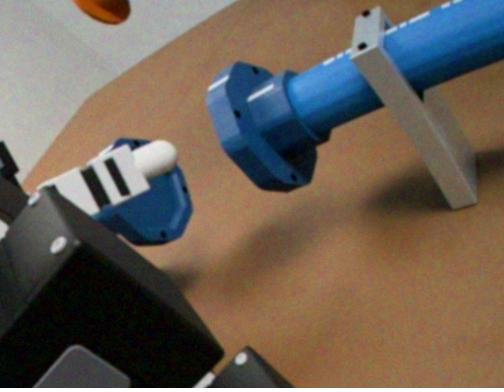

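move:
  arm3: {"target":[0.0093,-0.1856,0.936,0.1349,0.6861,0.1711,0.6941],"speed":0.15}
  arm1: {"target":[0.02,0.14,0.945,-0.2405,0.9645,0.1057,-0.0263],"speed":0.15}
  cameras: ["cam_high","arm2_cam_wrist","arm3_cam_wrist"]

zoom_image:
  camera: "cam_high"
  region: [120, 210, 260, 310]

zoom_image:
  camera: "arm2_cam_wrist"
  region: [340, 20, 600, 220]

Scene clock: 1650.70 s.
Joint torques (N m): arm1=[0.79 -9.52 11.3 -0.62 -0.07 -0.06] | arm2=[1.96 -14.27 10.55 0.62 -0.76 -0.31] | arm3=[1.2 -18.96 9.54 3.33 0.12 -0.07] | arm4=[-1.26 2.14 8.81 2.39 0.2 -0.05]
Motor temperatures (°C): arm1=[24 28 41 27 27 26] | arm2=[26 32 36 28 29 25] | arm3=[29 40 47 29 28 28] | arm4=[28 28 41 26 25 25]
Heat: arm1: hottest joint3_rad 41 °C; arm2: hottest joint3_rad 36 °C; arm3: hottest joint3_rad 47 °C; arm4: hottest joint3_rad 41 °C.
move: arm1 off_target; arm3 done
Joint velocities: within noise
arm1.joint_positions: joint1_rad=+0.127 joint2_rad=+1.561 joint3_rad=+1.161 joint4_rad=-1.697 joint5_rad=+0.061 joint6_rad=-0.091 hand_index_mcp=-0.078 hand_index_abd=+0.000 hand_index_pip=-0.121 hand_index_dip=+1.000 hand_middle_mcp=-0.085 hand_middle_abd=+0.000 hand_middle_pip=-0.117 hand_middle_dip=+1.000 hand_ring_mcp=-0.909 hand_ring_abd=+0.030 hand_ring_pip=-0.131 hand_ring_dip=+0.265 hand_thumb_cmc=-0.656 hand_thumb_axl=+0.678 hand_thumb_mcp=-0.019 hand_thumb_ipl=+0.186 hand_current_limit=+0.750 hand_speed=-0.300
arm1.joint_status: not commanded
arm1.hand_state: blocked,goal,blocked,goal,blocked,goal,blocked,goal,blocked,blocked,goal,goal,goal,goal,blocked,goal
arm1.index_mcp_current_ma: 267
arm1.index_abd_current_ma: 1
arm1.index_pip_current_ma: 106
arm1.index_dip_current_ma: 0
arm1.middle_mcp_current_ma: 237
arm1.middle_abd_current_ma: 0
arm1.middle_pip_current_ma: 124
arm1.middle_dip_current_ma: 0
arm1.ring_mcp_current_ma: 312
arm1.ring_abd_current_ma: 94
arm1.ring_pip_current_ma: 68
arm1.ring_dip_current_ma: 15
arm1.thumb_cmc_current_ma: 12
arm1.thumb_axl_current_ma: -1
arm1.thumb_mcp_current_ma: 481
arm1.thumb_ipl_current_ma: 87
arm1.hand_goal_index_mcp: -0.140
arm1.hand_goal_index_abd: 0.000
arm1.hand_goal_index_pip: -0.150
arm1.hand_goal_index_dip: 1.000
arm1.hand_goal_middle_mcp: -0.140
arm1.hand_goal_middle_abd: 0.000
arm1.hand_goal_middle_pip: -0.150
arm1.hand_goal_middle_dip: 1.000
arm1.hand_goal_ring_mcp: -0.980
arm1.hand_goal_ring_abd: 0.000
arm1.hand_goal_ring_pip: -0.150
arm1.hand_goal_ring_dip: 0.260
arm1.hand_goal_thumb_cmc: -0.660
arm1.hand_goal_thumb_axl: 0.678
arm1.hand_goal_thumb_mcp: -0.150
arm1.hand_goal_thumb_ipl: 0.168
arm1.hand: x=+0.0203 y=+0.1632 z=+0.9255 quat_wxyz=(-0.259, +0.959, +0.108, -0.029) (m; scene frame)
arm1.hand_target: x=+0.0199 y=+0.1413 z=+0.9450 quat_wxyz=(-0.234, +0.966, +0.106, -0.027) (m; scene frame)
arm1.hand_status: off_target (0.030 m and 2.2 deg from the pose sent, 0.033 m and 1.3 deg at the start; a joint's target at an end of its range on 35 of 37 steps)
arm2, arm4: as last shown
arm3.joint_positions: joint1_rad=-0.144 joint2_rad=+2.176 joint3_rad=+1.626 joint4_rad=+0.544 joint5_rad=-0.203 joint6_rad=+1.123 hand_index_mcp=+1.000 hand_index_abd=+0.001 hand_index_pip=+0.998 hand_index_dip=+0.998 hand_middle_mcp=-0.419 hand_middle_abd=+0.002 hand_middle_pip=-0.680 hand_middle_dip=-0.098 hand_ring_mcp=-0.418 hand_ring_abd=-0.001 hand_ring_pip=-0.680 hand_ring_dip=-0.098 hand_thumb_cmc=+0.722 hand_thumb_axl=+0.676 hand_thumb_mcp=+0.224 hand_thumb_ipl=+0.166 hand_current_limit=+0.400 hand_speed=-0.300
arm3.joint_status: not commanded
arm3.hand_state: goal,goal,goal,goal,goal,goal,goal,goal,goal,goal,goal,goal,goal,goal,goal,goal
arm3.index_mcp_current_ma: 0
arm3.index_abd_current_ma: 1
arm3.index_pip_current_ma: -3
arm3.index_dip_current_ma: -4
arm3.middle_mcp_current_ma: 1
arm3.middle_abd_current_ma: 2
arm3.middle_pip_current_ma: 0
arm3.middle_dip_current_ma: 4
arm3.ring_mcp_current_ma: 4
arm3.ring_abd_current_ma: -2
arm3.ring_pip_current_ma: 1
arm3.ring_dip_current_ma: 4
arm3.thumb_cmc_current_ma: 19
arm3.thumb_axl_current_ma: -5
arm3.thumb_mcp_current_ma: -4
arm3.thumb_ipl_current_ma: -5
arm3.hand_goal_index_mcp: 1.000
arm3.hand_goal_index_abd: 0.000
arm3.hand_goal_index_pip: 1.000
arm3.hand_goal_index_dip: 1.000
arm3.hand_goal_middle_mcp: -0.420
arm3.hand_goal_middle_abd: 0.000
arm3.hand_goal_middle_pip: -0.680
arm3.hand_goal_middle_dip: -0.100
arm3.hand_goal_ring_mcp: -0.420
arm3.hand_goal_ring_abd: 0.000
arm3.hand_goal_ring_pip: -0.680
arm3.hand_goal_ring_dip: -0.100
arm3.hand_goal_thumb_cmc: 0.714
arm3.hand_goal_thumb_axl: 0.678
arm3.hand_goal_thumb_mcp: 0.226
arm3.hand_goal_thumb_ipl: 0.168
arm3.hand: x=+0.0077 y=-0.1861 z=+0.9420 quat_wxyz=(+0.136, +0.689, +0.176, +0.690) (m; scene frame)
arm3.hand_target: x=+0.0092 y=-0.1855 z=+0.9359 quat_wxyz=(+0.135, +0.686, +0.171, +0.694) (m; scene frame)
arm3.hand_status: done (0.006 m and 0.8 deg from the pose sent, 0.038 m and 0.6 deg at the start)
pictures: arm2_cam_wrist, arm3_cam_wrist, cam_high
camera_calibration:
arm2_cam_wrist: T_world_to_cam=[[0.315894, 0.534698, -0.783779, 0.789787], [0.11981, -0.841946, -0.526092, 0.218297], [-0.9412, 0.0722848, -0.330027, 0.719996], [0, 0, 0, 1]] pos_world=[0.402017, -0.290548, 0.971481]
arm3_cam_wrist: T_world_to_cam=[[-0.0157703, -0.905845, -0.423315, 0.256946], [-0.723467, 0.302573, -0.62052, 0.602547], [0.690179, 0.296468, -0.660121, 0.797954], [0, 0, 0, 1]] pos_world=[-0.110756, -0.186129, 1.00941]

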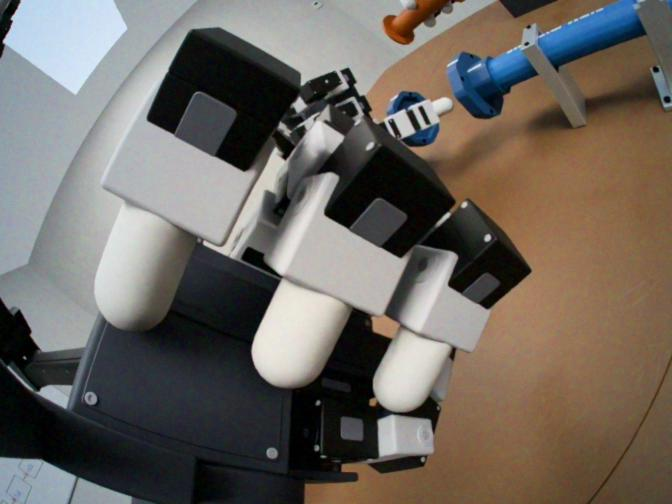

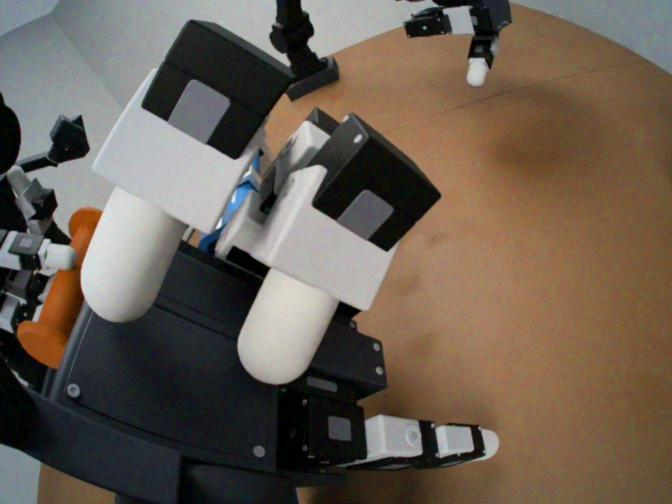

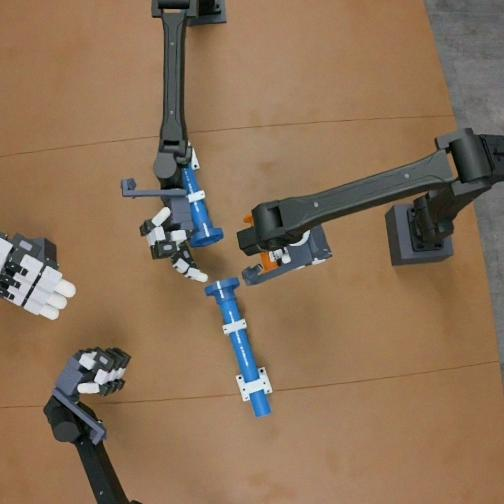

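Scaled by 3.600 from the camera's 504x504 image, which has a finer 720x720 frame.

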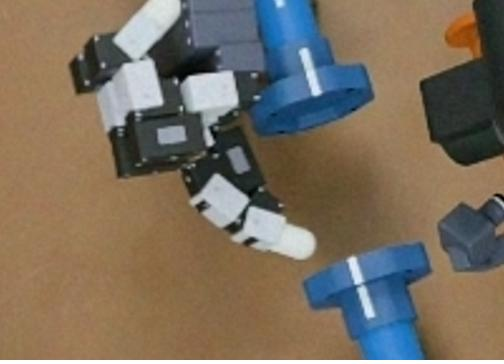

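Scaled by 1.938 from the camera's 672x504 image, which has a finer 960x720 frame.

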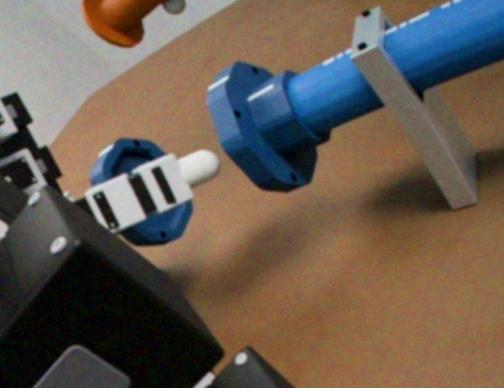

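move:
  arm3: {"target":[0.0183,-0.1801,0.941,0.1349,0.6861,0.1711,0.6941],"speed":0.1}
  cameras: ["cam_high","arm2_cam_wrist"]

zoom_image:
  camera: "cam_high"
  region: [120, 210, 260, 310]

move:
  arm3: {"target":[0.070,-0.1686,0.941,0.1349,0.6861,0.1711,0.6941],"speed":0.15}
  cameras: ["cam_high","arm2_cam_wrist"]

zoom_image:
  camera: "cam_high"
  region: [120, 210, 260, 310]

zoom_image:
  camera: "arm2_cam_wrist"
  region: [340, 20, 600, 220]

move:
  arm3: {"target":[0.0183,-0.1801,0.941,0.1349,0.6861,0.1711,0.6941],"speed":0.2}

Scene clock: 1698.40 s.
Joint torques (N m): arm1=[0.73 -9.47 11.32 -0.62 -0.07 -0.06] | arm2=[1.85 -14.1 10.66 0.65 -0.77 -0.32] | arm3=[2.02 -18.67 12.16 2.36 0.12 -0.09] | arm4=[-1.38 1.79 8.76 2.65 0.26 -0.08]
Motor temperatures (°C): arm1=[24 28 40 27 27 26] | arm2=[26 32 36 28 29 25] | arm3=[29 41 47 29 28 28] | arm4=[28 28 41 26 25 25]
Heat: arm1: hottest joint3_rad 40 °C; arm2: hottest joint3_rad 36 °C; arm3: hottest joint3_rad 47 °C; arm4: hottest joint3_rad 41 °C.
move: arm3 off_target
Joint velocities: within noise
arm1, arm2, arm4: as last shown
arm1.hand_target: x=+0.0198 y=+0.1413 z=+0.9450 quat_wxyz=(-0.234, +0.966, +0.106, -0.027) (m; scene frame)
arm3.joint_positions: joint1_rad=-0.139 joint2_rad=+2.183 joint3_rad=+1.626 joint4_rad=+0.544 joint5_rad=-0.193 joint6_rad=+1.123 hand_index_mcp=+1.000 hand_index_abd=+0.001 hand_index_pip=+0.998 hand_index_dip=+0.998 hand_middle_mcp=-0.419 hand_middle_abd=+0.002 hand_middle_pip=-0.680 hand_middle_dip=-0.098 hand_ring_mcp=-0.418 hand_ring_abd=-0.001 hand_ring_pip=-0.680 hand_ring_dip=-0.098 hand_thumb_cmc=+0.722 hand_thumb_axl=+0.676 hand_thumb_mcp=+0.224 hand_thumb_ipl=+0.166 hand_current_limit=+0.400 hand_speed=-0.300
arm3.joint_status: not commanded
arm3.hand_state: goal,goal,goal,goal,goal,goal,goal,goal,goal,goal,goal,goal,goal,goal,goal,goal
arm3.index_mcp_current_ma: 0
arm3.index_abd_current_ma: 1
arm3.index_pip_current_ma: -3
arm3.index_dip_current_ma: -4
arm3.middle_mcp_current_ma: 1
arm3.middle_abd_current_ma: 2
arm3.middle_pip_current_ma: 0
arm3.middle_dip_current_ma: 4
arm3.ring_mcp_current_ma: 4
arm3.ring_abd_current_ma: -2
arm3.ring_pip_current_ma: 1
arm3.ring_dip_current_ma: 4
arm3.thumb_cmc_current_ma: 19
arm3.thumb_axl_current_ma: -5
arm3.thumb_mcp_current_ma: -4
arm3.thumb_ipl_current_ma: -5
arm3.hand_goal_index_mcp: 1.000
arm3.hand_goal_index_abd: 0.000
arm3.hand_goal_index_pip: 1.000
arm3.hand_goal_index_dip: 1.000
arm3.hand_goal_middle_mcp: -0.420
arm3.hand_goal_middle_abd: 0.000
arm3.hand_goal_middle_pip: -0.680
arm3.hand_goal_middle_dip: -0.100
arm3.hand_goal_ring_mcp: -0.420
arm3.hand_goal_ring_abd: 0.000
arm3.hand_goal_ring_pip: -0.680
arm3.hand_goal_ring_dip: -0.100
arm3.hand_goal_thumb_cmc: 0.714
arm3.hand_goal_thumb_axl: 0.678
arm3.hand_goal_thumb_mcp: 0.226
arm3.hand_goal_thumb_ipl: 0.168
arm3.hand: x=+0.0083 y=-0.1839 z=+0.9365 quat_wxyz=(+0.137, +0.692, +0.174, +0.687) (m; scene frame)
arm3.hand_target: x=+0.0176 y=-0.1797 z=+0.9408 quat_wxyz=(+0.135, +0.686, +0.171, +0.694) (m; scene frame)
arm3.hand_status: off_target (0.012 m and 1.1 deg from the pose sent, 0.012 m and 0.8 deg at the start)
pictures: arm2_cam_wrist, cam_high
camera_calibration:
arm2_cam_wrist: T_world_to_cam=[[0.315894, 0.534698, -0.783779, 0.789787], [0.11981, -0.841946, -0.526092, 0.218297], [-0.9412, 0.0722848, -0.330027, 0.719996], [0, 0, 0, 1]] pos_world=[0.402017, -0.290548, 0.971481]

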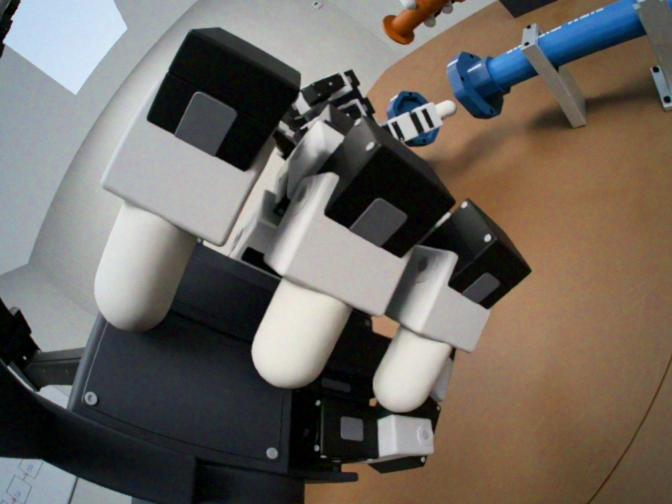

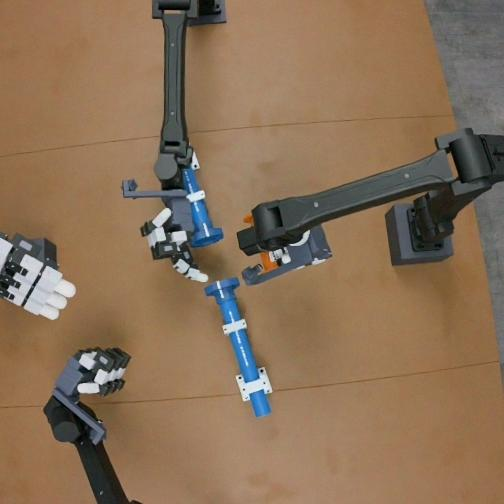

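Scaled by 3.600 from the camera's 504x504 image, which has a finer 720x720 frame.

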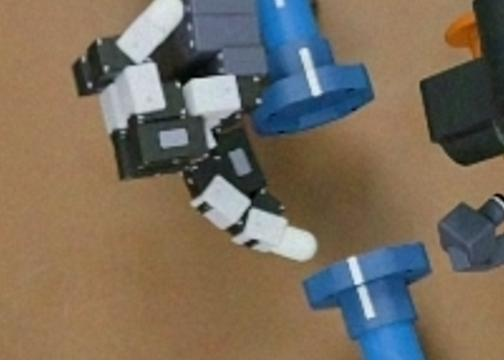

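Scene clock: 1699.60 s.
Joint torques (N m): arm1=[0.79 -9.47 11.32 -0.62 -0.07 -0.06] | arm2=[1.61 -14.45 10.66 0.53 -0.78 -0.32] | arm3=[2.84 -17.2 17.76 2.13 0.53 -0.1] | arm4=[-1.26 1.79 8.75 2.62 0.18 -0.06]
Motor temperatures (°C): arm1=[24 28 40 27 27 26] | arm2=[26 32 36 28 29 25] | arm3=[29 41 47 29 28 28] | arm4=[28 28 41 26 25 25]
Heat: arm1: hottest joint3_rad 40 °C; arm2: hottest joint3_rad 36 °C; arm3: hottest joint3_rad 47 °C; arm4: hottest joint3_rad 41 °C.
move: arm3 off_target
Joint velocities: within noise
arm1, arm2, arm4: as last shown
arm3.joint_positions: joint1_rad=-0.129 joint2_rad=+2.253 joint3_rad=+1.756 joint4_rad=+0.455 joint5_rad=-0.178 joint6_rad=+1.128 hand_index_mcp=+1.002 hand_index_abd=-0.050 hand_index_pip=+1.002 hand_index_dip=+1.001 hand_middle_mcp=-0.419 hand_middle_abd=+0.002 hand_middle_pip=-0.680 hand_middle_dip=-0.098 hand_ring_mcp=-0.418 hand_ring_abd=-0.001 hand_ring_pip=-0.680 hand_ring_dip=-0.098 hand_thumb_cmc=+0.722 hand_thumb_axl=+0.676 hand_thumb_mcp=+0.224 hand_thumb_ipl=+0.166 hand_current_limit=+0.400 hand_speed=-0.300
arm3.joint_status: not commanded
arm3.hand_state: goal,blocked,goal,goal,goal,goal,goal,goal,goal,goal,goal,goal,goal,goal,goal,goal
arm3.index_mcp_current_ma: 3
arm3.index_abd_current_ma: -138
arm3.index_pip_current_ma: 3
arm3.index_dip_current_ma: 1
arm3.middle_mcp_current_ma: 1
arm3.middle_abd_current_ma: 2
arm3.middle_pip_current_ma: 0
arm3.middle_dip_current_ma: 4
arm3.ring_mcp_current_ma: 3
arm3.ring_abd_current_ma: -2
arm3.ring_pip_current_ma: 1
arm3.ring_dip_current_ma: 4
arm3.thumb_cmc_current_ma: 18
arm3.thumb_axl_current_ma: -5
arm3.thumb_mcp_current_ma: -4
arm3.thumb_ipl_current_ma: -5
arm3.hand_goal_index_mcp: 1.000
arm3.hand_goal_index_abd: 0.000
arm3.hand_goal_index_pip: 1.000
arm3.hand_goal_index_dip: 1.000
arm3.hand_goal_middle_mcp: -0.420
arm3.hand_goal_middle_abd: 0.000
arm3.hand_goal_middle_pip: -0.680
arm3.hand_goal_middle_dip: -0.100
arm3.hand_goal_ring_mcp: -0.420
arm3.hand_goal_ring_abd: 0.000
arm3.hand_goal_ring_pip: -0.680
arm3.hand_goal_ring_dip: -0.100
arm3.hand_goal_thumb_cmc: 0.714
arm3.hand_goal_thumb_axl: 0.678
arm3.hand_goal_thumb_mcp: 0.226
arm3.hand_goal_thumb_ipl: 0.168
arm3.hand: x=+0.0387 y=-0.1821 z=+0.9275 quat_wxyz=(+0.133, +0.703, +0.172, +0.677) (m; scene frame)
arm3.hand_target: x=+0.0629 y=-0.1669 z=+0.9412 quat_wxyz=(+0.134, +0.686, +0.171, +0.694) (m; scene frame)
arm3.hand_status: off_target (0.037 m and 2.8 deg from the pose sent, 0.064 m and 1.1 deg at the start)
pictures: arm2_cam_wrist, cam_high
camera_calibration:
arm2_cam_wrist: T_world_to_cam=[[0.315894, 0.534698, -0.783779, 0.789787], [0.11981, -0.841946, -0.526092, 0.218297], [-0.9412, 0.0722848, -0.330027, 0.719996], [0, 0, 0, 1]] pos_world=[0.402017, -0.290548, 0.971481]

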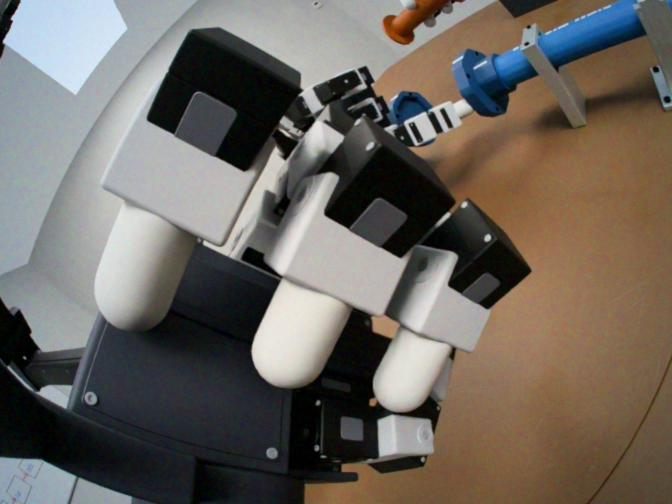

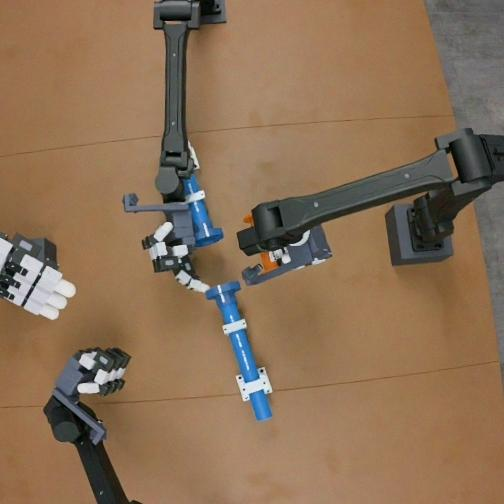

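Scaled by 3.600 from the camera's 504x504 image, which has a finer 720x720 frame.

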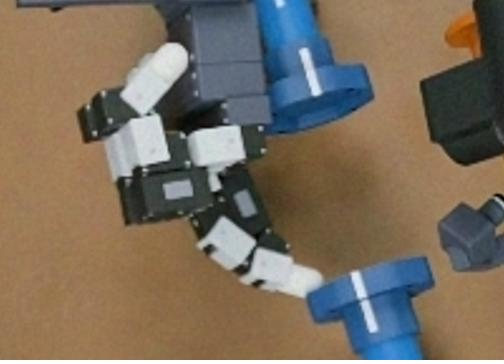

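Scaled by 1.938 from the camera's 672x504 image, which has a finer 960x720 frame.

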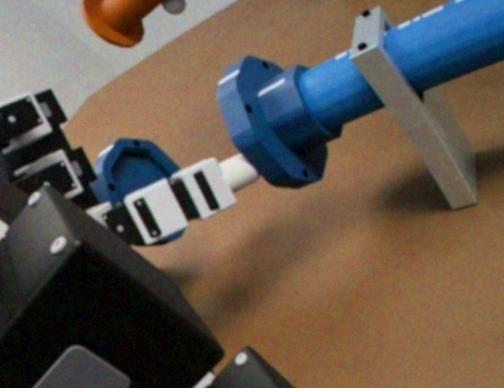

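Scene clock: 1700.80 s.
Joint torques (N m): arm1=[0.73 -9.52 11.32 -0.62 -0.07 -0.06] | arm2=[1.44 -14.33 10.63 0.65 -0.79 -0.31] | arm3=[1.2 -22.07 9.05 3.34 -0.2 -0.12] | arm4=[-1.55 1.2 8.75 2.47 0.2 -0.03]
Motor temperatures (°C): arm1=[24 28 40 27 27 26] | arm2=[26 32 36 28 29 25] | arm3=[29 41 47 29 28 28] | arm4=[28 28 41 26 25 25]
Heat: arm1: hottest joint3_rad 40 °C; arm2: hottest joint3_rad 36 °C; arm3: hottest joint3_rad 47 °C; arm4: hottest joint3_rad 41 °C.
move: arm3 off_target
Joint velocities: within noise
arm1, arm2, arm4: as last shown
arm3.joint_positions: joint1_rad=-0.134 joint2_rad=+2.218 joint3_rad=+1.671 joint4_rad=+0.519 joint5_rad=-0.186 joint6_rad=+1.128 hand_index_mcp=+1.000 hand_index_abd=+0.001 hand_index_pip=+1.000 hand_index_dip=+1.000 hand_middle_mcp=-0.419 hand_middle_abd=+0.002 hand_middle_pip=-0.680 hand_middle_dip=-0.098 hand_ring_mcp=-0.418 hand_ring_abd=-0.001 hand_ring_pip=-0.680 hand_ring_dip=-0.098 hand_thumb_cmc=+0.722 hand_thumb_axl=+0.676 hand_thumb_mcp=+0.224 hand_thumb_ipl=+0.166 hand_current_limit=+0.400 hand_speed=-0.300
arm3.joint_status: not commanded
arm3.hand_state: goal,goal,goal,goal,goal,goal,goal,goal,goal,goal,goal,goal,goal,goal,goal,goal
arm3.index_mcp_current_ma: 0
arm3.index_abd_current_ma: 1
arm3.index_pip_current_ma: 0
arm3.index_dip_current_ma: 0
arm3.middle_mcp_current_ma: 1
arm3.middle_abd_current_ma: 2
arm3.middle_pip_current_ma: 0
arm3.middle_dip_current_ma: 4
arm3.ring_mcp_current_ma: 3
arm3.ring_abd_current_ma: -2
arm3.ring_pip_current_ma: 1
arm3.ring_dip_current_ma: 4
arm3.thumb_cmc_current_ma: 18
arm3.thumb_axl_current_ma: -5
arm3.thumb_mcp_current_ma: -4
arm3.thumb_ipl_current_ma: -5
arm3.hand_goal_index_mcp: 1.000
arm3.hand_goal_index_abd: 0.000
arm3.hand_goal_index_pip: 1.000
arm3.hand_goal_index_dip: 1.000
arm3.hand_goal_middle_mcp: -0.420
arm3.hand_goal_middle_abd: 0.000
arm3.hand_goal_middle_pip: -0.680
arm3.hand_goal_middle_dip: -0.100
arm3.hand_goal_ring_mcp: -0.420
arm3.hand_goal_ring_abd: 0.000
arm3.hand_goal_ring_pip: -0.680
arm3.hand_goal_ring_dip: -0.100
arm3.hand_goal_thumb_cmc: 0.714
arm3.hand_goal_thumb_axl: 0.678
arm3.hand_goal_thumb_mcp: 0.226
arm3.hand_goal_thumb_ipl: 0.168
arm3.hand: x=+0.0201 y=-0.1823 z=+0.9250 quat_wxyz=(+0.134, +0.698, +0.172, +0.682) (m; scene frame)
arm3.hand_target: x=+0.0184 y=-0.1800 z=+0.9410 quat_wxyz=(+0.135, +0.686, +0.171, +0.694) (m; scene frame)
arm3.hand_status: off_target (0.016 m and 1.9 deg from the pose sent, 0.025 m and 2.8 deg at the start)
pictures: none


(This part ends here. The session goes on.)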